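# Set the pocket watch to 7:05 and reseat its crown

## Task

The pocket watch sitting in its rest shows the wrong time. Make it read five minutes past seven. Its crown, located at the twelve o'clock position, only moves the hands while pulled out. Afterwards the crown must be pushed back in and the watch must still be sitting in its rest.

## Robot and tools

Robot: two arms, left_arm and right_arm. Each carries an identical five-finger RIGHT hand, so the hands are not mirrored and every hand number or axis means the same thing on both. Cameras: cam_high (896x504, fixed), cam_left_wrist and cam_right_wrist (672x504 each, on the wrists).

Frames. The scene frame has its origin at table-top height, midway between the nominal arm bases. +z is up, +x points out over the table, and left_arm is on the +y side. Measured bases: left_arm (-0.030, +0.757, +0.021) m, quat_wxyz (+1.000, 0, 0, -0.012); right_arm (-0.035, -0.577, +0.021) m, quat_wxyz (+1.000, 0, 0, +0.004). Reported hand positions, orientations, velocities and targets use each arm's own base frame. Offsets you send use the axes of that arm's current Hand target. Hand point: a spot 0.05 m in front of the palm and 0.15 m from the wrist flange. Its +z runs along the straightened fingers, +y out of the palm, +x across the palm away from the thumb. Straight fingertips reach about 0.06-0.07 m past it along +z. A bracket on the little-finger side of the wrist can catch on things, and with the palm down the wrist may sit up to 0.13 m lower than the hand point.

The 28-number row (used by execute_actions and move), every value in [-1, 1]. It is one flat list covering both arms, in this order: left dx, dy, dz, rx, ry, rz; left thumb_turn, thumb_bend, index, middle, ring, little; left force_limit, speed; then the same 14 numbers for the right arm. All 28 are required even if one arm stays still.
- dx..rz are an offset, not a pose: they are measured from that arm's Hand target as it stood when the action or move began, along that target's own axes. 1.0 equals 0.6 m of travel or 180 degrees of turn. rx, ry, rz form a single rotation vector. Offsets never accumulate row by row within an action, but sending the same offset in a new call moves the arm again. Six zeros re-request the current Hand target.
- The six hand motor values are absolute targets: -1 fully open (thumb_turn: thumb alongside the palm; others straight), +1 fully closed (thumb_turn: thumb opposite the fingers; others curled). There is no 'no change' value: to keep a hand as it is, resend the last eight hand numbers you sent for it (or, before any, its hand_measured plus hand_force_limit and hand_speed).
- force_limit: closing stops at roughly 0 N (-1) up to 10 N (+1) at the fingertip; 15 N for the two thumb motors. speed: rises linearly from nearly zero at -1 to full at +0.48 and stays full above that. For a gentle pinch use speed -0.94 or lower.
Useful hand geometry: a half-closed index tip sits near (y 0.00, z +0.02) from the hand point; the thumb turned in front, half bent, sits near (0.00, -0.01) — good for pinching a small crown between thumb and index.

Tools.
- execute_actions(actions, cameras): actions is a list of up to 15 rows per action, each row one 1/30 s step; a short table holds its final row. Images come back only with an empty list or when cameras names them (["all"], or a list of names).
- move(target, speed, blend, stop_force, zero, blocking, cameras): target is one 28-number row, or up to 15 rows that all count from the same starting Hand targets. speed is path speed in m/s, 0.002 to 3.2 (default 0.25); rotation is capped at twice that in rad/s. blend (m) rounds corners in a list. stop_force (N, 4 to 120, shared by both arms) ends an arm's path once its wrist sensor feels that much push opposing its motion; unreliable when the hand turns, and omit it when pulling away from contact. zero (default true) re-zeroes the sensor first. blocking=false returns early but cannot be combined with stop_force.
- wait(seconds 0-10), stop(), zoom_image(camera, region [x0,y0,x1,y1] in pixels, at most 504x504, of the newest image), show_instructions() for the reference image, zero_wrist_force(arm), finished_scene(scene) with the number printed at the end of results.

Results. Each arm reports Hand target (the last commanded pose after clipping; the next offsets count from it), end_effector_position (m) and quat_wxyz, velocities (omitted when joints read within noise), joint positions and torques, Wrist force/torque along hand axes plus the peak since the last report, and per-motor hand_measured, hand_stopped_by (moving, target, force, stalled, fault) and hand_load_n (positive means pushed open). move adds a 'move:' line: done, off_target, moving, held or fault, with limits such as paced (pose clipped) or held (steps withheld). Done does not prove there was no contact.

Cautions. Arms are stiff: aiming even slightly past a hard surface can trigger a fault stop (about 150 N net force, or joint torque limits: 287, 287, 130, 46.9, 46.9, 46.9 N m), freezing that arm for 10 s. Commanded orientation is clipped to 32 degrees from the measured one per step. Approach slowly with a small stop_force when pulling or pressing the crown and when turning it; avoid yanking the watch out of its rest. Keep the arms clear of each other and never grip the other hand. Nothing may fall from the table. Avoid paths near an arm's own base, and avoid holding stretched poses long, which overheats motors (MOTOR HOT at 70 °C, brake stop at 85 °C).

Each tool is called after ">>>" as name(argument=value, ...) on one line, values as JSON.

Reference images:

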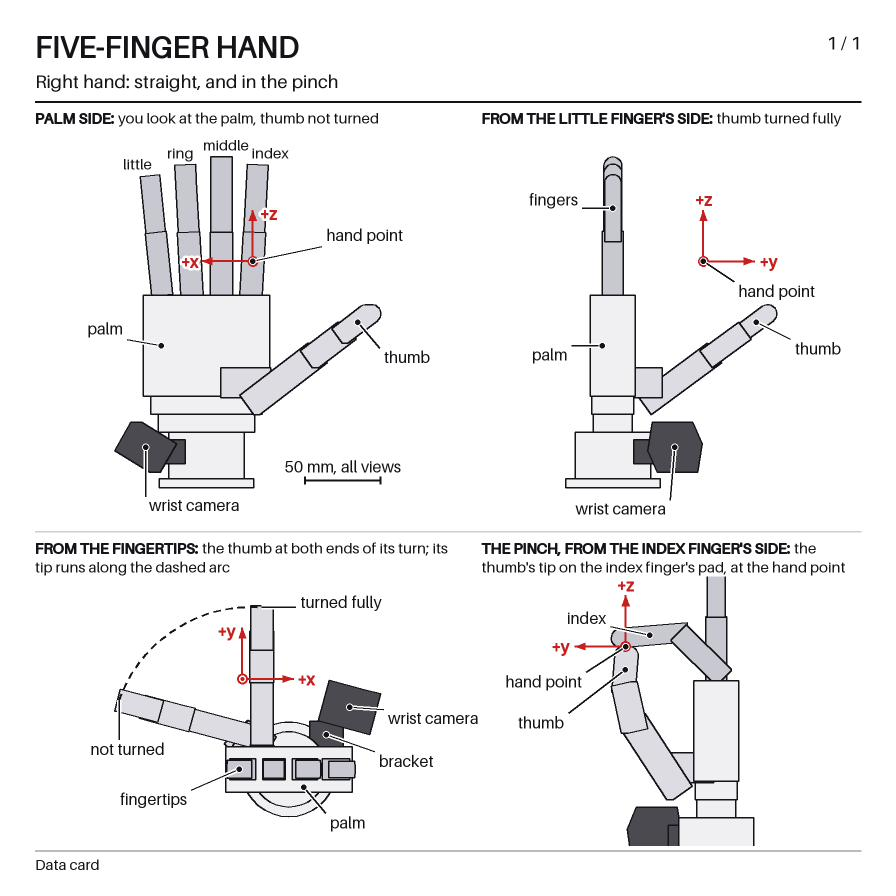

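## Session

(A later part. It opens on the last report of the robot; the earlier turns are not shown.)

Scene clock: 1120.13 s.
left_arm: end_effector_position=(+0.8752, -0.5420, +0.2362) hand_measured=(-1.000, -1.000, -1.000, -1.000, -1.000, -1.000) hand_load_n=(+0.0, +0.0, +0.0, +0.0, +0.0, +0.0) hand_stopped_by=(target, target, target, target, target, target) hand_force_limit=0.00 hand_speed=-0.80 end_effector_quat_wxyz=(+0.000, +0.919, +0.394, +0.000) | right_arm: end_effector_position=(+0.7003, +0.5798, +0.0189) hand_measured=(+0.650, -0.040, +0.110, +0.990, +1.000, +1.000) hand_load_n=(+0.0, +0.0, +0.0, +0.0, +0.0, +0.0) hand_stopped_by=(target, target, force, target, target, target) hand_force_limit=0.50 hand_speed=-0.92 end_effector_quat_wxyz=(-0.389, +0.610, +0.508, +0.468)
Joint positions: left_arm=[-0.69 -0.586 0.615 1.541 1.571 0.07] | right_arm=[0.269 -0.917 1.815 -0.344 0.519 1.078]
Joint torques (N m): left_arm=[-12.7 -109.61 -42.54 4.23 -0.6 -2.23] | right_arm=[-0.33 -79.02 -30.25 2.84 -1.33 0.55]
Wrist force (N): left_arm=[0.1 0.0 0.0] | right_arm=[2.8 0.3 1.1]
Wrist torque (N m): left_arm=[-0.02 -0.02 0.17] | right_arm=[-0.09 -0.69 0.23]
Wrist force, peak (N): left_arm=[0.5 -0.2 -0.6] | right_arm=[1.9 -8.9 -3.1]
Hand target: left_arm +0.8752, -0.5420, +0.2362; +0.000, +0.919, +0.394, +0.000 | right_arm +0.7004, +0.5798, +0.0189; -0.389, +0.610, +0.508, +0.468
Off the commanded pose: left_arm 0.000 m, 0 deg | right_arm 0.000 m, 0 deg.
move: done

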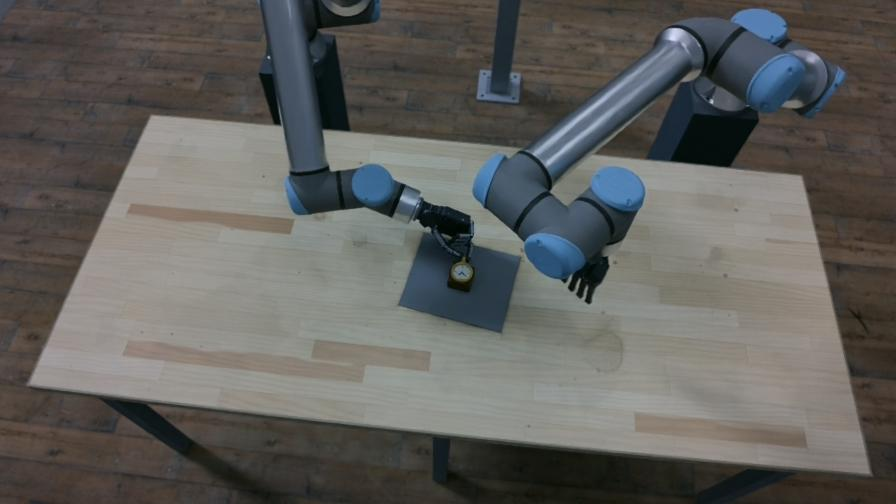

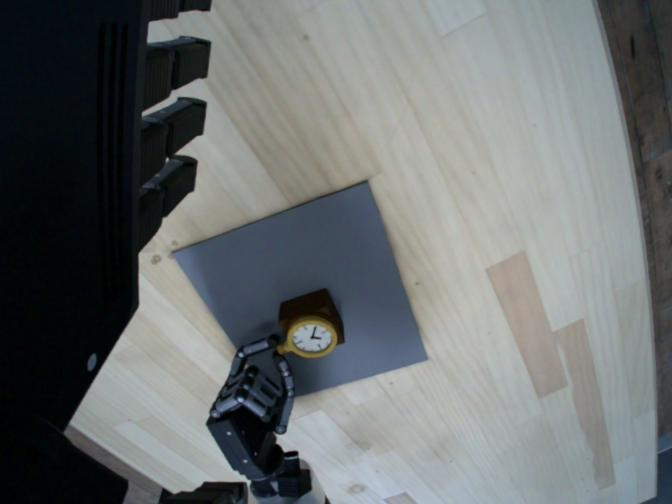

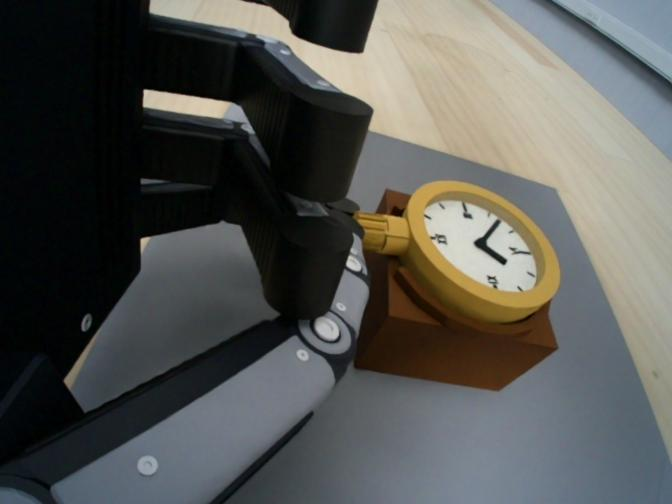

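>>> move(target=[[0,0,0,0,0,0,-1,-1,-1,-1,-1,-1,0,-0.8, 0,-0.01,0,0,0,0,0.65,-0.04,0.0,0.99,1,1,0.5,-0.92],[0,0,0,0,0,0,-1,-1,-1,-1,-1,-1,0,-0.8, -0.0017,-0.01,-0.0113,0,0,0,0.65,-0.04,0.0,0.99,1,1,0.5,-0.92],[0,0,0,0,0,0,-1,-1,-1,-1,-1,-1,0,-0.8, -0.0017,-0.002,-0.0113,0,0,0,0.65,-0.04,0.0,0.99,1,1,0.5,-0.92]], speed=[0.03,0.03,0.02], cameras=["all"])

>>> zoom_image(camera="cam_right_wrist", region=[320, 90, 620, 390])

>>> zoom_image(camera="cam_left_wrist", region=[220, 280, 350, 380])

>>> zoom_image(camera="cam_high", region=[410, 220, 510, 310])

Scene clock: 1130.07 s.
left_arm: end_effector_position=(+0.8752, -0.5420, +0.2362) hand_measured=(-1.000, -1.000, -1.000, -1.000, -1.000, -1.000) hand_load_n=(+0.0, +0.0, +0.0, +0.0, +0.0, +0.0) hand_stopped_by=(target, target, target, target, target, target) hand_force_limit=0.00 hand_speed=-0.80 end_effector_quat_wxyz=(+0.000, +0.919, +0.394, +0.000) | right_arm: end_effector_position=(+0.6981, +0.5733, +0.0198) hand_measured=(+0.650, -0.040, +0.000, +0.990, +1.000, +1.000) hand_load_n=(+0.0, +0.0, +0.0, +0.0, +0.0, +0.0) hand_stopped_by=(target, target, target, target, target, target) hand_force_limit=0.50 hand_speed=-0.92 end_effector_quat_wxyz=(-0.389, +0.610, +0.508, +0.468)
Joint positions: left_arm=[-0.69 -0.586 0.615 1.541 1.571 0.07] | right_arm=[0.261 -0.922 1.824 -0.341 0.512 1.068]
Joint torques (N m): left_arm=[-11.86 -110.06 -42.09 4.16 -0.64 -2.19] | right_arm=[3.15 -70.93 -14.73 0.71 -1.44 -0.66]
Wrist force (N): left_arm=[-0.1 0.1 -0.3] | right_arm=[2.4 0.2 0.9]
Wrist torque (N m): left_arm=[0.01 0.03 0.16] | right_arm=[-0.10 -0.62 0.56]
Wrist force, peak (N): left_arm=[-0.1 0.1 -0.7] | right_arm=[3.2 0.3 0.6]
Hand target: left_arm +0.8752, -0.5420, +0.2362; +0.000, +0.919, +0.394, +0.000 | right_arm +0.6980, +0.5733, +0.0197; -0.389, +0.610, +0.508, +0.468
Off the commanded pose: left_arm 0.000 m, 0 deg | right_arm 0.000 m, 0 deg.
move: done

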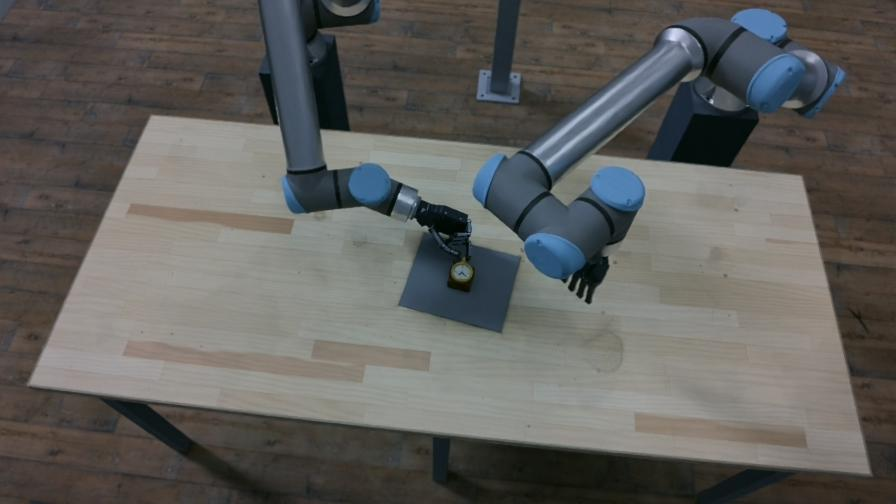

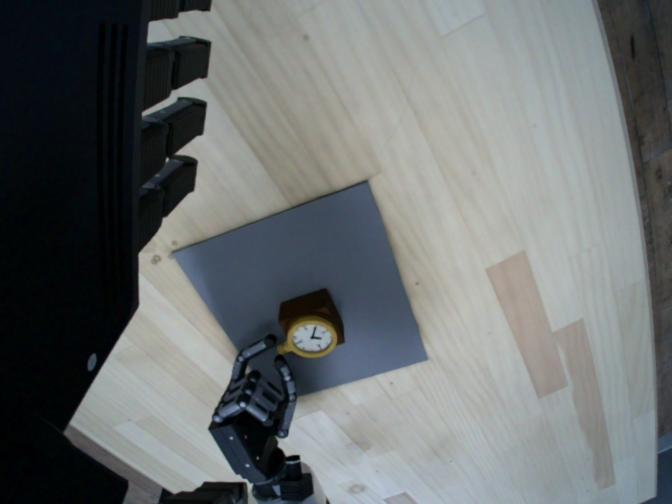

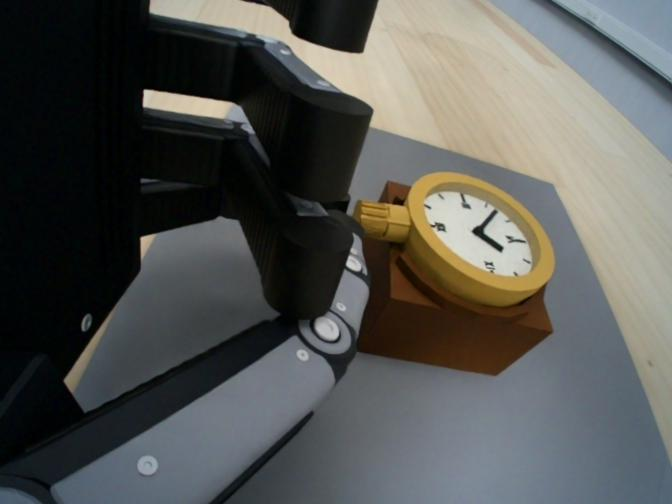

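Scaled by 1.680 from the camera's 672x504 image, which has a finer 960x720 frame.

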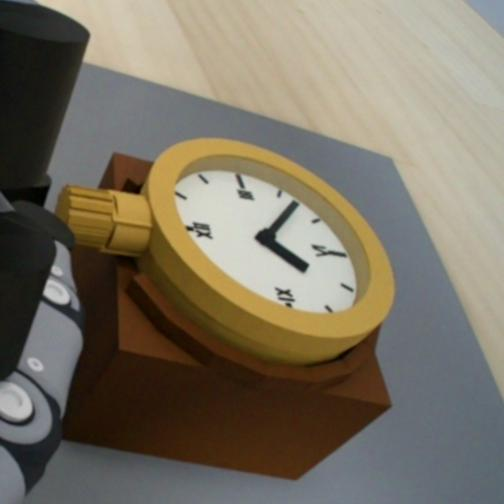

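Scaled by 3.877 from the camera's 672x504 image, which has a finer 960x720 frame.

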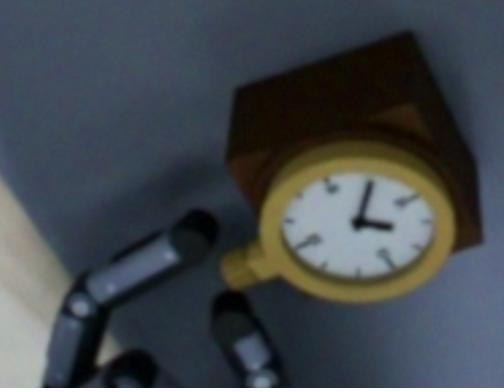

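Scaled by 5.040 from the camera's 896x504 image, which has a finer 1280x720 frame.

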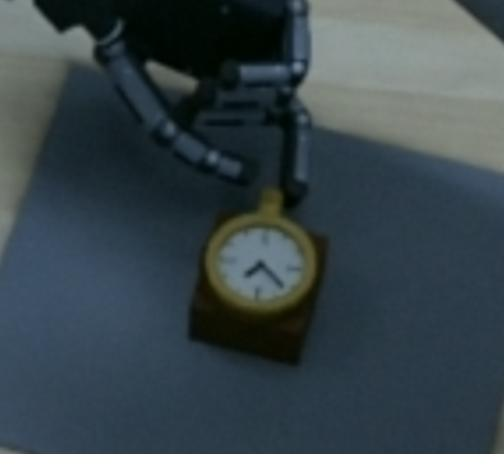

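>>> move(target=[[0,0,0,0,0,0,-1,-1,-1,-1,-1,-1,0,-0.8, 0,0.01,0,0,0,0,0.65,-0.04,0.0,0.99,1,1,0.5,-0.92],[0,0,0,0,0,0,-1,-1,-1,-1,-1,-1,0,-0.8, 0,0.01,0.004,0,0,0,0.65,-0.04,0.0,0.99,1,1,0.5,-0.92]], speed=[0.02,0.02], cameras=["all"])

>>> zoom_image(camera="cam_right_wrist", region=[320, 90, 620, 390])

>>> zoom_image(camera="cam_left_wrist", region=[220, 280, 350, 380])

>>> zoom_image(camera="cam_high", region=[410, 220, 510, 310])

Scene clock: 1138.50 s.
left_arm: end_effector_position=(+0.8752, -0.5420, +0.2362) hand_measured=(-1.000, -1.000, -1.000, -1.000, -1.000, -1.000) hand_load_n=(+0.0, +0.0, +0.0, +0.0, +0.0, +0.0) hand_stopped_by=(target, target, target, target, target, target) hand_force_limit=0.00 hand_speed=-0.80 end_effector_quat_wxyz=(+0.000, +0.919, +0.394, +0.000) | right_arm: end_effector_position=(+0.7044, +0.5746, +0.0191) hand_measured=(+0.650, -0.040, +0.000, +0.990, +1.000, +1.000) hand_load_n=(+0.0, +0.0, +0.0, +0.0, +0.0, +0.0) hand_stopped_by=(target, target, target, target, target, target) hand_force_limit=0.50 hand_speed=-0.92 end_effector_quat_wxyz=(-0.389, +0.610, +0.508, +0.468)
Joint positions: left_arm=[-0.69 -0.586 0.615 1.541 1.571 0.07] | right_arm=[0.26 -0.915 1.811 -0.334 0.511 1.068]
Joint torques (N m): left_arm=[-13.03 -109.01 -42.27 4.26 -0.49 -2.28] | right_arm=[-7.05 -73.88 -20.92 -0.94 -1.84 -0.74]
Wrist force (N): left_arm=[0.3 -0.1 -0.3] | right_arm=[2.5 0.4 0.5]
Wrist torque (N m): left_arm=[-0.03 -0.04 0.18] | right_arm=[-0.04 -0.62 0.22]
Wrist force, peak (N): left_arm=[0.0 0.0 -0.6] | right_arm=[3.1 0.2 0.6]
Hand target: left_arm +0.8752, -0.5420, +0.2362; +0.000, +0.919, +0.394, +0.000 | right_arm +0.7043, +0.5745, +0.0191; -0.389, +0.610, +0.508, +0.468
Off the commanded pose: left_arm 0.000 m, 0 deg | right_arm 0.000 m, 0 deg.
move: done

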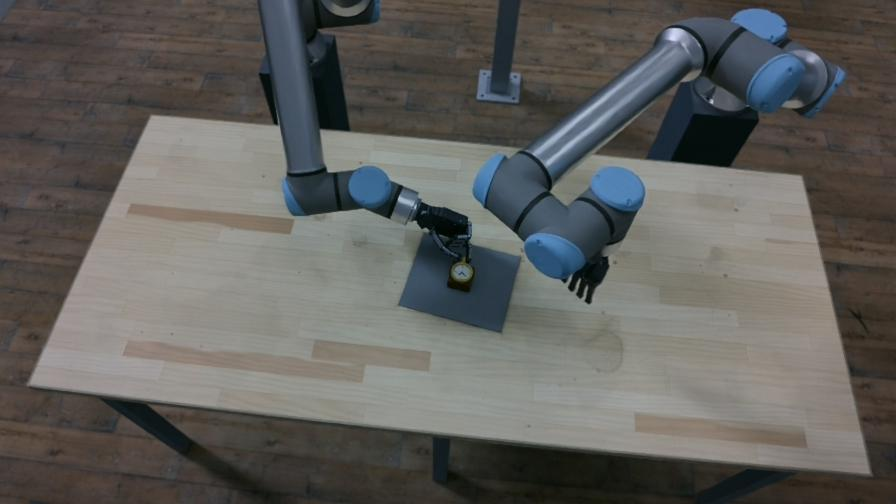

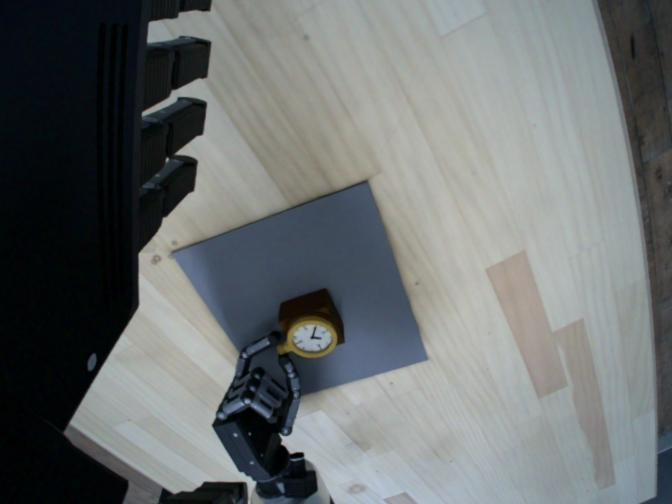

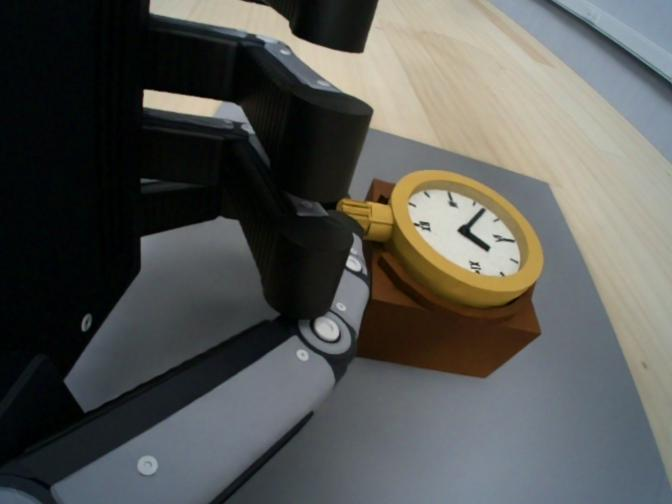

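Scaled by 1.680 from the camera's 672x504 image, which has a finer 960x720 frame.

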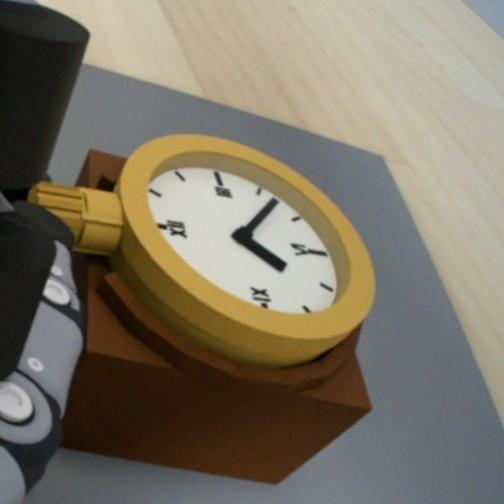

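Scaled by 3.877 from the camera's 672x504 image, which has a finer 960x720 frame.

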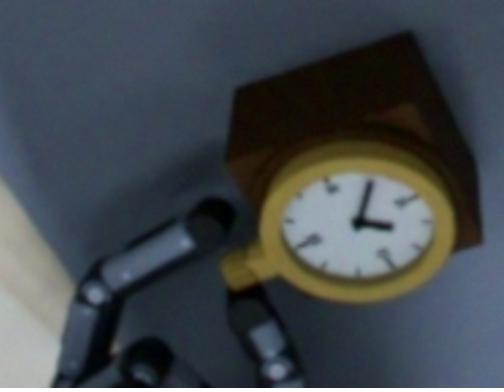

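Scaled by 5.040 from the camera's 896x504 image, which has a finer 1280x720 frame.

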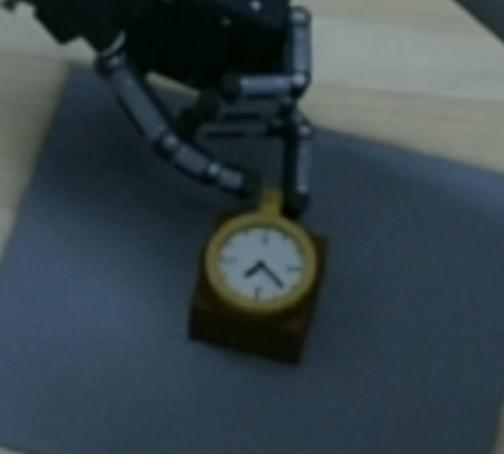

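>>> move(target=[[0,0,0,0,0,0,-1,-1,-1,-1,-1,-1,0,-0.8, 0.0003,0,0.0045,0,0,0,0.65,-0.04,0.0,0.99,1,1,0.5,-0.92]], speed=[0.02])

>>> move(target=[0,0,0,0,0,0,-1,-1,-1,-1,-1,-1,0,-0.8, 0,0,0,0,0,0,0.65,-0.04,0.5,0.99,1,1,0.5,-0.92], speed=0.02, cameras=["all"])

>>> zoom_image(camera="cam_right_wrist", region=[320, 90, 620, 390])

>>> zoom_image(camera="cam_left_wrist", region=[220, 280, 350, 380])

>>> zoom_image(camera="cam_high", region=[410, 220, 510, 310])

Scene clock: 1151.13 s.
left_arm: end_effector_position=(+0.8752, -0.5420, +0.2362) hand_measured=(-1.000, -1.000, -1.000, -1.000, -1.000, -1.000) hand_load_n=(+0.0, +0.0, +0.0, +0.0, +0.0, +0.0) hand_stopped_by=(target, target, target, target, target, target) hand_force_limit=0.00 hand_speed=-0.80 end_effector_quat_wxyz=(+0.000, +0.919, +0.394, +0.000) | right_arm: end_effector_position=(+0.7048, +0.5771, +0.0186) hand_measured=(+0.650, -0.040, +0.000, +0.990, +1.000, +1.000) hand_load_n=(+0.0, -0.5, +0.0, +0.0, +0.0, +0.0) hand_stopped_by=(target, target, target, target, target, target) hand_force_limit=0.50 hand_speed=-0.92 end_effector_quat_wxyz=(-0.389, +0.610, +0.508, +0.468)
Joint positions: left_arm=[-0.69 -0.586 0.615 1.541 1.571 0.07] | right_arm=[0.264 -0.913 1.808 -0.337 0.514 1.072]
Joint torques (N m): left_arm=[-12.61 -108.92 -42.5 4.36 -0.67 -2.28] | right_arm=[10.01 -55.95 -31.75 -1.52 0.22 1.51]
Wrist force (N): left_arm=[0.3 0.0 -0.3] | right_arm=[2.5 -0.3 -0.3]
Wrist torque (N m): left_arm=[-0.01 -0.03 0.18] | right_arm=[-0.08 -0.57 0.20]
Wrist force, peak (N): left_arm=[0.5 -0.5 -0.3] | right_arm=[3.0 0.6 0.8]
Hand target: left_arm +0.8752, -0.5420, +0.2362; +0.000, +0.919, +0.394, +0.000 | right_arm +0.7048, +0.5771, +0.0186; -0.389, +0.610, +0.508, +0.468
Off the commanded pose: left_arm 0.000 m, 0 deg | right_arm 0.000 m, 0 deg.
move: done

Scene clock: 1151.80 s.
left_arm: end_effector_position=(+0.8752, -0.5420, +0.2362) hand_measured=(-1.000, -1.000, -1.000, -1.000, -1.000, -1.000) hand_load_n=(+0.0, +0.0, +0.0, +0.0, +0.0, +0.0) hand_stopped_by=(target, target, target, target, target, target) hand_force_limit=0.00 hand_speed=-0.80 end_effector_quat_wxyz=(+0.000, +0.919, +0.394, +0.000) | right_arm: end_effector_position=(+0.7048, +0.5771, +0.0186) hand_measured=(+0.650, -0.040, +0.086, +0.990, +1.000, +1.000) hand_load_n=(-0.5, +1.5, +8.5, +0.0, +0.0, +0.0) hand_stopped_by=(target, target, force, target, target, target) hand_force_limit=0.50 hand_speed=-0.92 end_effector_quat_wxyz=(-0.389, +0.610, +0.508, +0.468)
Joint positions: left_arm=[-0.69 -0.586 0.615 1.541 1.571 0.07] | right_arm=[0.264 -0.913 1.808 -0.337 0.514 1.072]
Joint torques (N m): left_arm=[-13.33 -108.98 -42.13 4.38 -0.52 -2.31] | right_arm=[-3.57 -55.69 -22.54 0.46 -1.92 -2.11]
Wrist force (N): left_arm=[0.0 -0.3 0.0] | right_arm=[1.7 -2.1 0.5]
Wrist torque (N m): left_arm=[-0.07 0.00 0.15] | right_arm=[-0.16 -0.64 0.20]
Wrist force, peak (N): left_arm=[0.4 0.2 -0.3] | right_arm=[3.1 -0.1 0.6]
Hand target: left_arm +0.8752, -0.5420, +0.2362; +0.000, +0.919, +0.394, +0.000 | right_arm +0.7048, +0.5771, +0.0186; -0.389, +0.610, +0.508, +0.468
Off the commanded pose: left_arm 0.000 m, 0 deg | right_arm 0.000 m, 0 deg.
move: done

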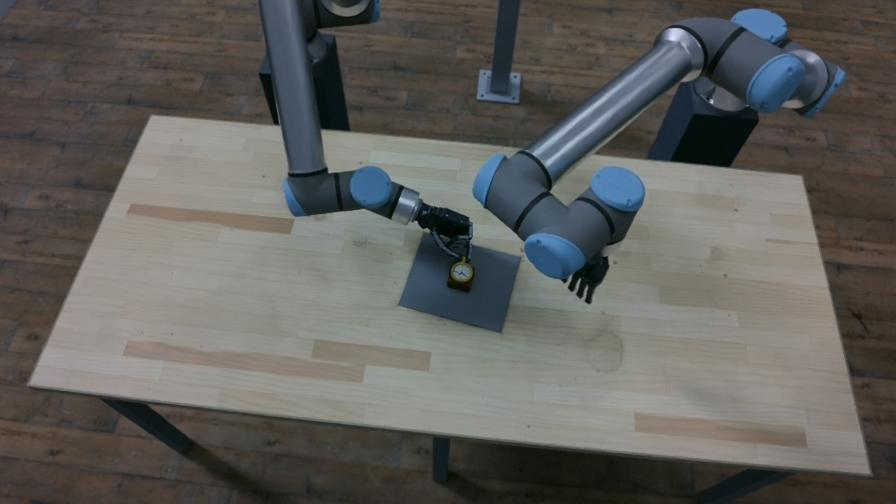

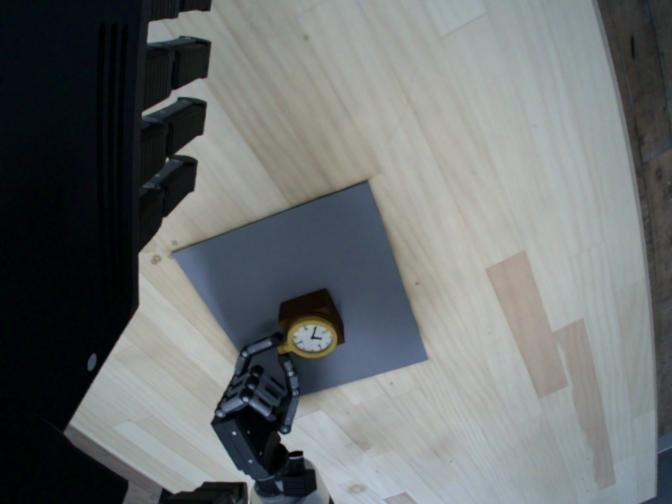

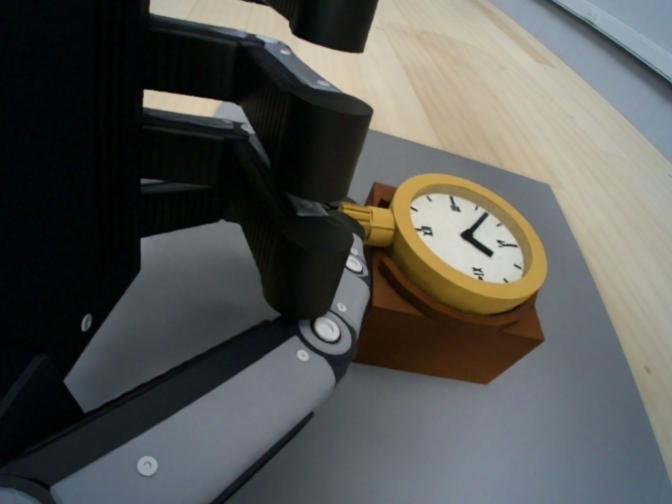

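Scaled by 1.680 from the camera's 672x504 image, which has a finer 960x720 frame.

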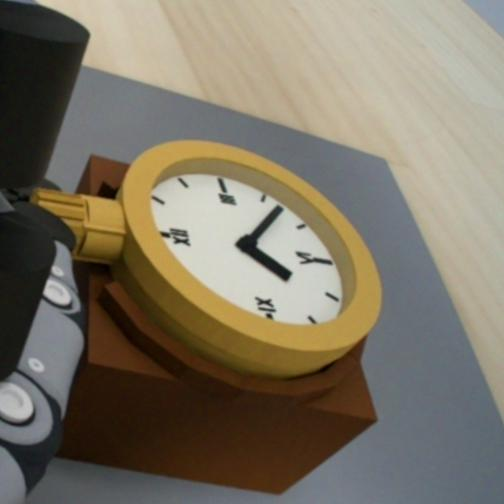

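Scaled by 3.877 from the camera's 672x504 image, which has a finer 960x720 frame.

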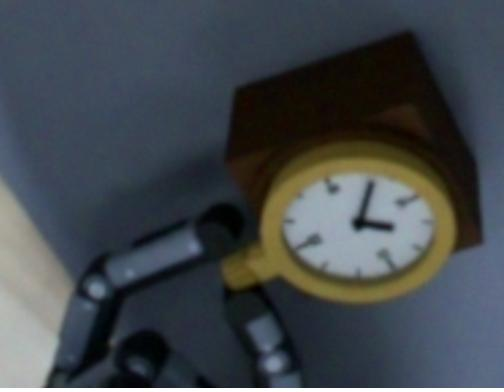

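Scaled by 5.040 from the camera's 896x504 image, which has a finer 1280x720 frame.

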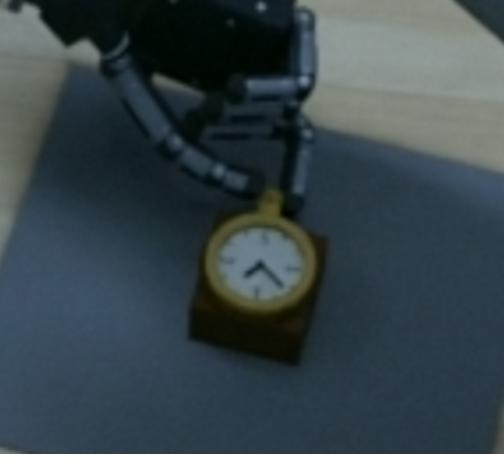

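>>> move(target=[0,0,0,0,0,0,-1,-1,-1,-1,-1,-1,0,-0.8, 0,-0.0067,0,0,0,0,0.65,-0.04,0.5,0.99,1,1,0.5,-0.92], speed=0.015, cameras=["all"])

>>> zoom_image(camera="cam_right_wrist", region=[320, 90, 620, 390])

>>> zoom_image(camera="cam_left_wrist", region=[220, 280, 350, 380])

Scene clock: 1156.50 s.
left_arm: end_effector_position=(+0.8752, -0.5420, +0.2362) hand_measured=(-1.000, -1.000, -1.000, -1.000, -1.000, -1.000) hand_load_n=(+0.0, -0.5, +0.0, +0.0, +0.0, +0.0) hand_stopped_by=(target, target, target, target, target, target) hand_force_limit=0.00 hand_speed=-0.80 end_effector_quat_wxyz=(+0.000, +0.919, +0.394, +0.000) | right_arm: end_effector_position=(+0.7007, +0.5778, +0.0185) hand_measured=(+0.650, -0.040, +0.086, +0.990, +1.000, +1.000) hand_load_n=(+0.0, +1.5, +4.5, +0.0, +0.0, +0.0) hand_stopped_by=(target, target, force, target, target, target) hand_force_limit=0.50 hand_speed=-0.92 end_effector_quat_wxyz=(-0.389, +0.610, +0.508, +0.468)
Joint positions: left_arm=[-0.69 -0.586 0.615 1.541 1.571 0.07] | right_arm=[0.266 -0.917 1.816 -0.343 0.516 1.074]
Joint torques (N m): left_arm=[-13.29 -108.67 -41.87 4.42 -0.38 -2.18] | right_arm=[12.81 -86.53 -21.13 -0.6 0.36 1.84]
Wrist force (N): left_arm=[0.1 0.1 -0.2] | right_arm=[2.4 1.5 1.0]
Wrist torque (N m): left_arm=[0.01 -0.01 0.17] | right_arm=[-0.04 -0.63 0.23]
Wrist force, peak (N): left_arm=[0.7 -0.3 0.0] | right_arm=[1.7 3.7 0.1]
Hand target: left_arm +0.8752, -0.5420, +0.2362; +0.000, +0.919, +0.394, +0.000 | right_arm +0.7008, +0.5778, +0.0186; -0.389, +0.610, +0.508, +0.468
Off the commanded pose: left_arm 0.000 m, 0 deg | right_arm 0.000 m, 0 deg.
move: done

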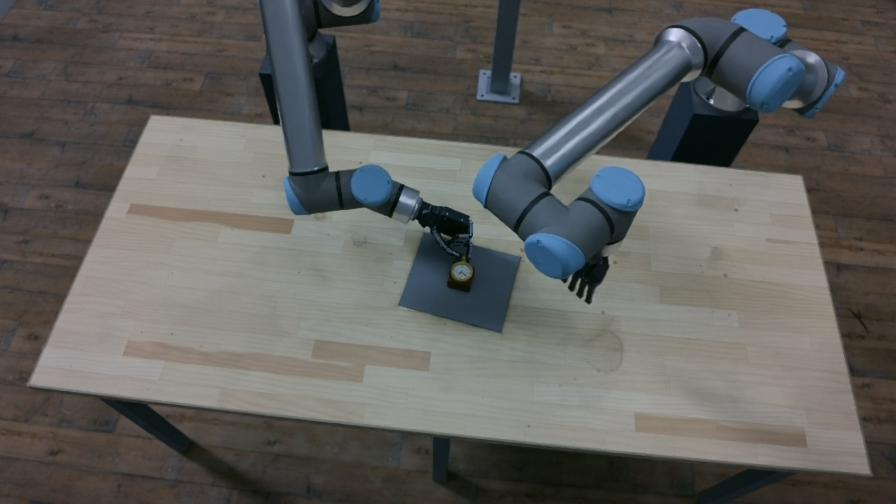

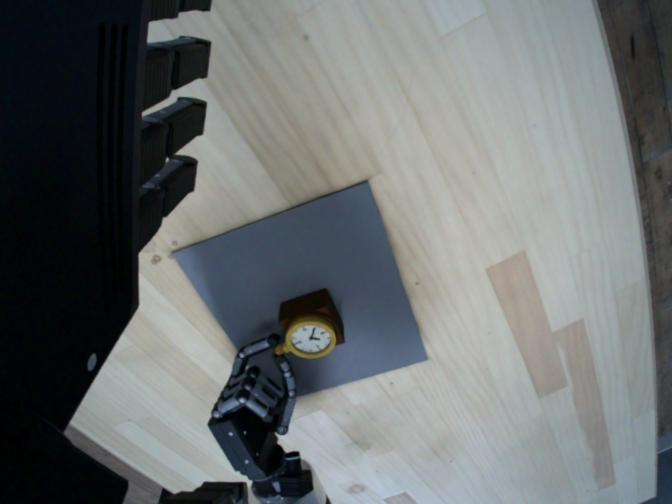

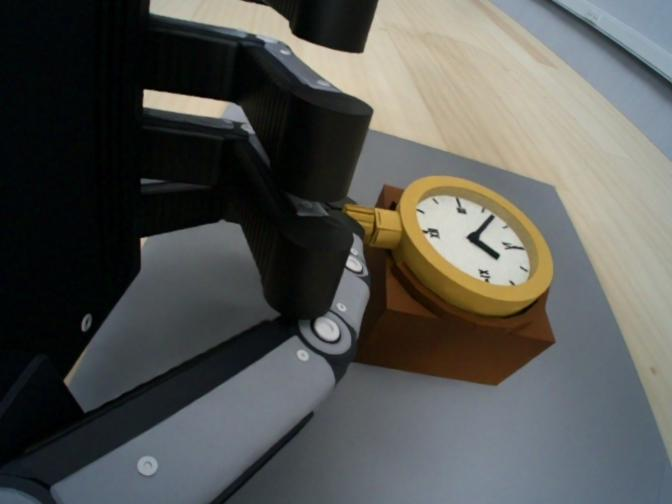

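Scaled by 1.680 from the camera's 672x504 image, which has a finer 960x720 frame.

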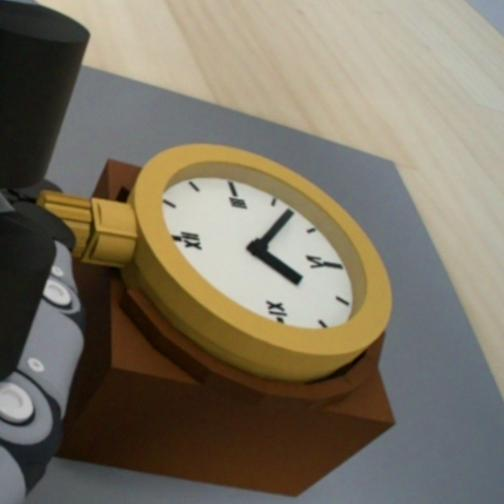

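Scaled by 3.877 from the camera's 672x504 image, which has a finer 960x720 frame.

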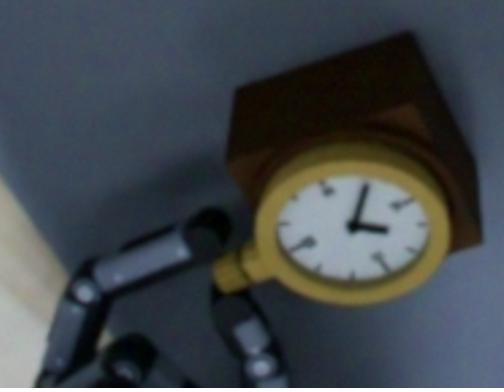

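>>> move(target=[0,0,0,0,0,0,-1,-1,-1,-1,-1,-1,0,-0.8, 0,0,0,0,0,0,0.65,-0.04,0.6,0.99,1,1,0.6,-0.92], speed=0.015)

>>> move(target=[0,0,0,0,0,0,-1,-1,-1,-1,-1,-1,0,-0.8, 0,-0.003,0,0,0,0,0.65,-0.04,0.6,0.99,1,1,0.6,-0.92], speed=0.015, cameras=["all"])

>>> zoom_image(camera="cam_right_wrist", region=[320, 90, 620, 390])

>>> zoom_image(camera="cam_left_wrist", region=[220, 280, 350, 380])

>>> zoom_image(camera="cam_high", region=[410, 220, 510, 310])

Scene clock: 1164.37 s.
left_arm: end_effector_position=(+0.8752, -0.5420, +0.2362) hand_measured=(-1.000, -1.000, -1.000, -1.000, -1.000, -1.000) hand_load_n=(+0.0, -0.5, +0.0, +0.0, +0.0, +0.0) hand_stopped_by=(target, target, target, target, target, target) hand_force_limit=0.00 hand_speed=-0.80 end_effector_quat_wxyz=(+0.000, +0.919, +0.394, +0.000) | right_arm: end_effector_position=(+0.7008, +0.5778, +0.0186) hand_measured=(+0.650, -0.040, +0.100, +0.990, +1.000, +1.000) hand_load_n=(+0.0, +2.5, +9.0, +0.0, +0.0, +0.0) hand_stopped_by=(target, target, force, target, target, target) hand_force_limit=0.60 hand_speed=-0.92 end_effector_quat_wxyz=(-0.389, +0.610, +0.508, +0.468)
Joint positions: left_arm=[-0.69 -0.586 0.615 1.541 1.571 0.07] | right_arm=[0.266 -0.917 1.815 -0.342 0.516 1.074]
Joint torques (N m): left_arm=[-12.86 -108.79 -41.74 4.34 -0.68 -2.25] | right_arm=[-11.84 -54.8 -34.19 4.87 -2.39 -1.68]
Wrist force (N): left_arm=[-0.1 -0.1 -0.2] | right_arm=[1.6 0.4 0.7]
Wrist torque (N m): left_arm=[-0.02 0.02 0.16] | right_arm=[-0.04 -0.60 0.22]
Wrist force, peak (N): left_arm=[0.2 -0.4 -0.5] | right_arm=[2.6 0.9 1.7]
Hand target: left_arm +0.8752, -0.5420, +0.2362; +0.000, +0.919, +0.394, +0.000 | right_arm +0.7008, +0.5778, +0.0186; -0.389, +0.610, +0.508, +0.468
Off the commanded pose: left_arm 0.000 m, 0 deg | right_arm 0.000 m, 0 deg.
move: done

Scene clock: 1165.07 s.
left_arm: end_effector_position=(+0.8752, -0.5420, +0.2362) hand_measured=(-1.000, -1.000, -1.000, -1.000, -1.000, -1.000) hand_load_n=(+0.0, +0.0, +0.0, +0.0, +0.0, +0.0) hand_stopped_by=(target, target, target, target, target, target) hand_force_limit=0.00 hand_speed=-0.80 end_effector_quat_wxyz=(+0.000, +0.919, +0.394, +0.000) | right_arm: end_effector_position=(+0.6990, +0.5781, +0.0185) hand_measured=(+0.650, -0.040, +0.100, +0.990, +1.000, +1.000) hand_load_n=(+0.0, +0.0, +0.5, +0.0, +0.0, +0.0) hand_stopped_by=(target, target, force, target, target, target) hand_force_limit=0.60 hand_speed=-0.92 end_effector_quat_wxyz=(-0.389, +0.610, +0.508, +0.468)
Joint positions: left_arm=[-0.69 -0.586 0.615 1.541 1.571 0.07] | right_arm=[0.267 -0.918 1.819 -0.345 0.517 1.076]
Joint torques (N m): left_arm=[-14.22 -108.55 -42.29 4.44 -0.54 -2.15] | right_arm=[15.89 -92.93 -15.87 -1.64 0.54 2.29]
Wrist force (N): left_arm=[0.2 0.5 -0.2] | right_arm=[2.4 0.0 1.2]
Wrist torque (N m): left_arm=[0.05 -0.03 0.19] | right_arm=[-0.14 -0.63 0.21]
Wrist force, peak (N): left_arm=[0.0 -0.2 -0.6] | right_arm=[2.8 0.0 1.2]
Hand target: left_arm +0.8752, -0.5420, +0.2362; +0.000, +0.919, +0.394, +0.000 | right_arm +0.6990, +0.5782, +0.0186; -0.389, +0.610, +0.508, +0.468
Off the commanded pose: left_arm 0.000 m, 0 deg | right_arm 0.000 m, 0 deg.
move: done

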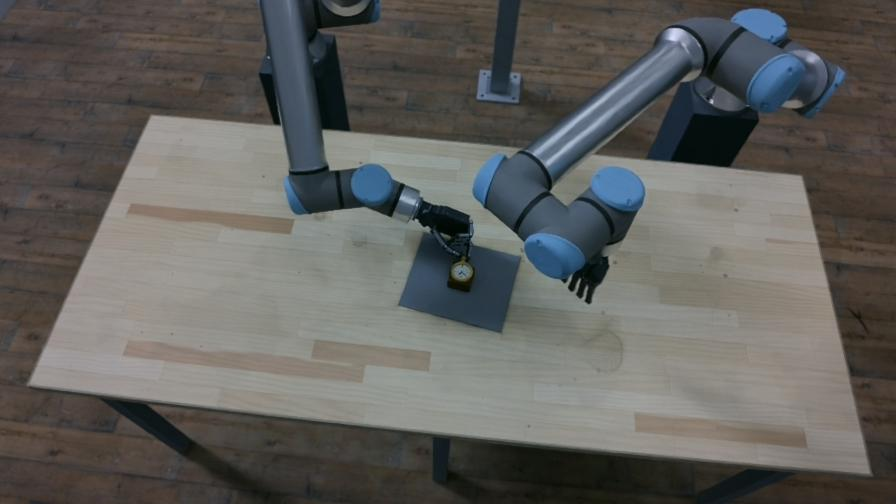

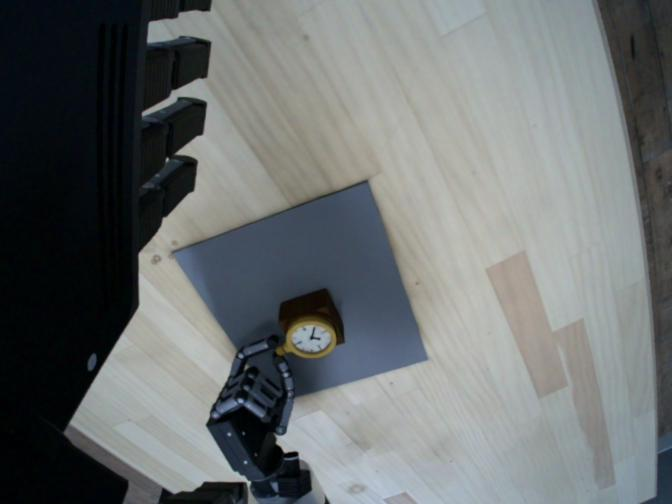

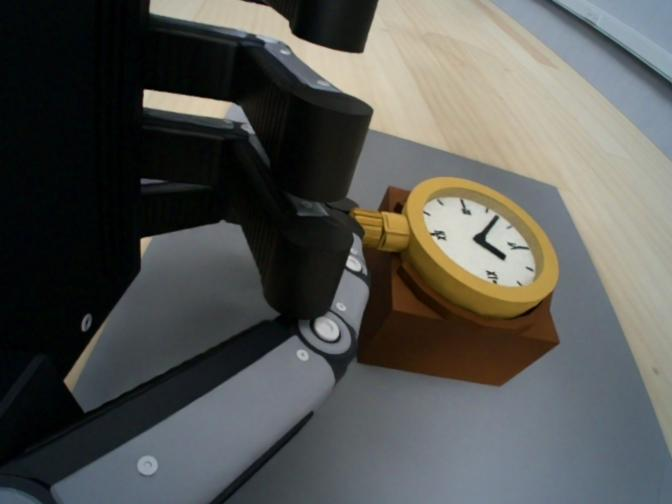

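Scaled by 1.680 from the camera's 672x504 image, which has a finer 960x720 frame.

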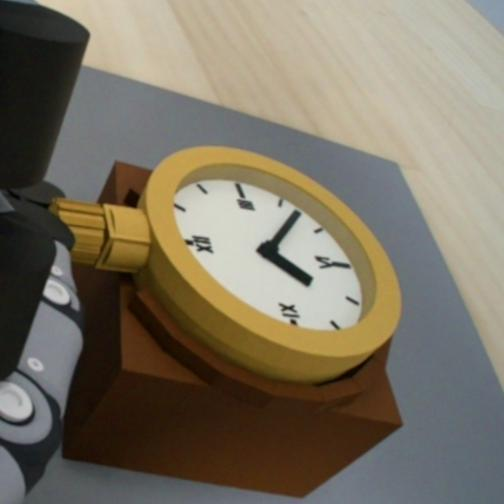

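Scaled by 3.877 from the camera's 672x504 image, which has a finer 960x720 frame.

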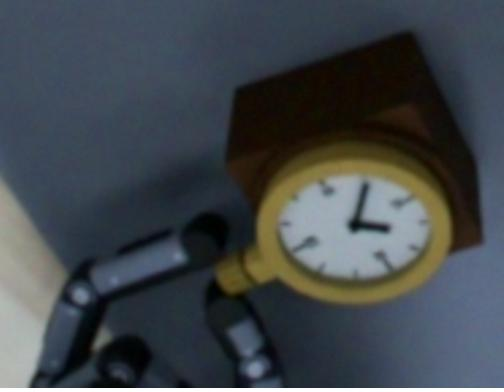

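Scaled by 5.040 from the camera's 896x504 image, which has a finer 1280x720 frame.

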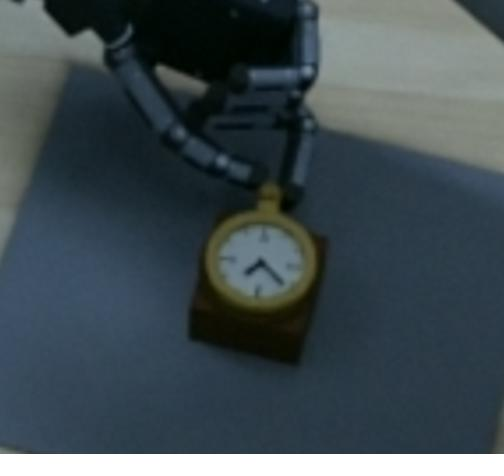

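>>> move(target=[[0,0,0,0,0,0,-1,-1,-1,-1,-1,-1,0,-0.8, 0,-0.005,0,0,0,0,0.65,-0.04,0.0,0.99,1,1,0.5,-0.92],[0,0,0,0,0,0,-1,-1,-1,-1,-1,-1,0,-0.8, -0.0017,-0.005,-0.009,0,0,0,0.65,-0.04,0.0,0.99,1,1,0.5,-0.92],[0,0,0,0,0,0,-1,-1,-1,-1,-1,-1,0,-0.8, -0.0017,0.002,-0.009,0,0,0,0.65,-0.04,0.0,0.99,1,1,0.5,-0.92]], speed=[0.03,0.03,0.02], cameras=["all"])

>>> zoom_image(camera="cam_right_wrist", region=[320, 90, 620, 390])

>>> zoom_image(camera="cam_left_wrist", region=[220, 280, 350, 380])

>>> zoom_image(camera="cam_high", region=[410, 220, 510, 310])

Scene clock: 1179.60 s.
left_arm: end_effector_position=(+0.8752, -0.5420, +0.2362) hand_measured=(-1.000, -1.000, -1.000, -1.000, -1.000, -1.000) hand_load_n=(+0.0, +0.0, +0.0, +0.0, +0.0, +0.0) hand_stopped_by=(target, target, target, target, target, target) hand_force_limit=0.00 hand_speed=-0.80 end_effector_quat_wxyz=(+0.000, +0.919, +0.394, +0.000) | right_arm: end_effector_position=(+0.6994, +0.5725, +0.0191) hand_measured=(+0.650, -0.040, +0.000, +0.990, +1.000, +1.000) hand_load_n=(+0.0, +0.0, +0.0, +0.0, +0.0, +0.0) hand_stopped_by=(target, target, target, target, target, target) hand_force_limit=0.50 hand_speed=-0.92 end_effector_quat_wxyz=(-0.389, +0.610, +0.508, +0.468)
Joint positions: left_arm=[-0.69 -0.586 0.615 1.541 1.571 0.07] | right_arm=[0.259 -0.92 1.823 -0.339 0.51 1.067]
Joint torques (N m): left_arm=[-12.89 -108.57 -42.07 4.49 -0.71 -2.35] | right_arm=[3.33 -69.26 -14.63 0.35 -1.18 -0.73]
Wrist force (N): left_arm=[0.4 0.1 -0.4] | right_arm=[2.2 0.4 0.7]
Wrist torque (N m): left_arm=[0.01 -0.04 0.19] | right_arm=[-0.05 -0.59 0.56]
Wrist force, peak (N): left_arm=[0.4 -0.1 -0.5] | right_arm=[2.9 0.1 0.8]
Hand target: left_arm +0.8752, -0.5420, +0.2362; +0.000, +0.919, +0.394, +0.000 | right_arm +0.6992, +0.5726, +0.0190; -0.389, +0.610, +0.508, +0.468
Off the commanded pose: left_arm 0.000 m, 0 deg | right_arm 0.000 m, 0 deg.
move: done

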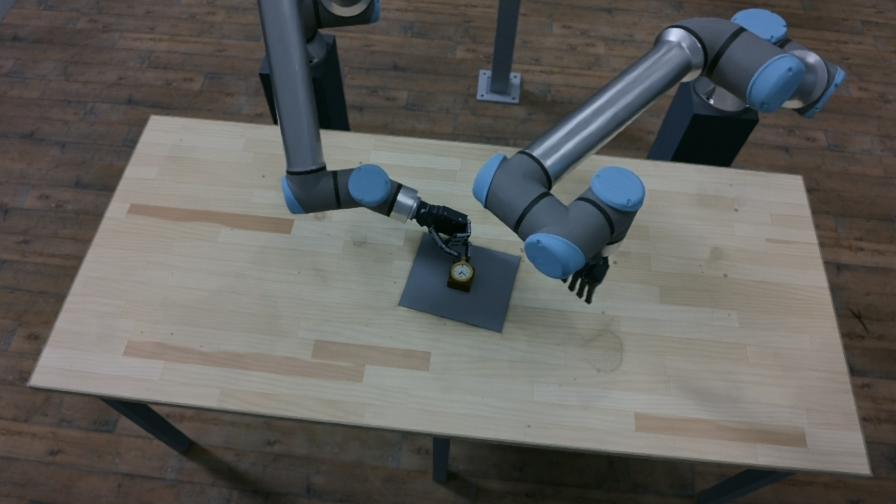

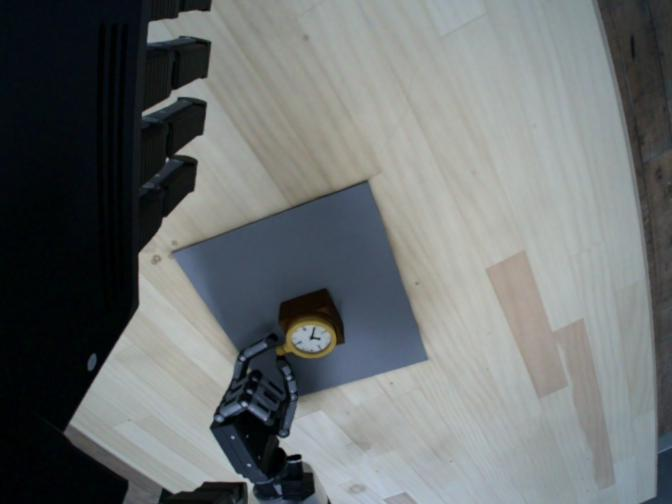

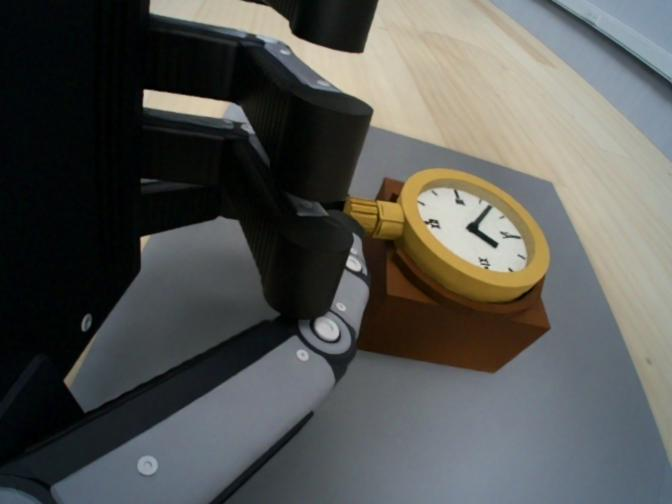

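Scaled by 1.680 from the camera's 672x504 image, which has a finer 960x720 frame.

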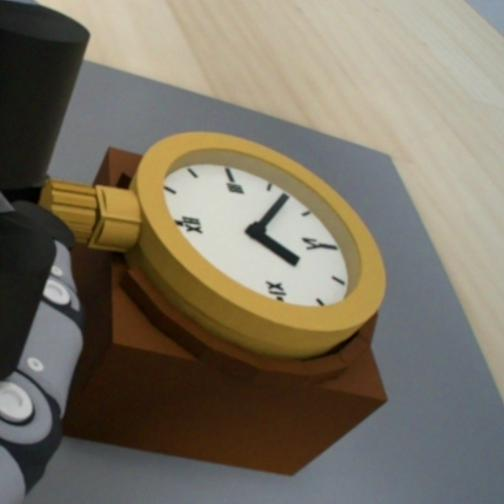

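Scaled by 3.877 from the camera's 672x504 image, which has a finer 960x720 frame.

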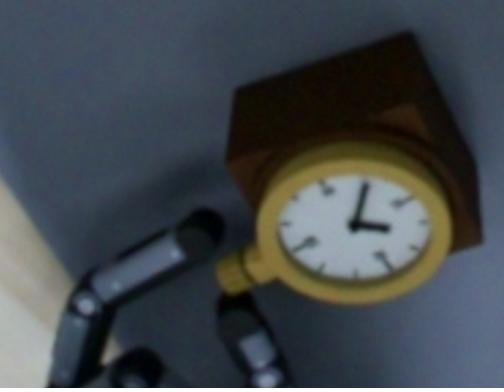

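Scaled by 5.040 from the camera's 896x504 image, which has a finer 1280x720 frame.

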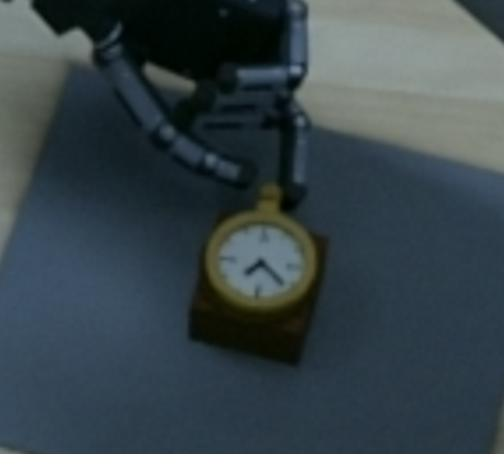

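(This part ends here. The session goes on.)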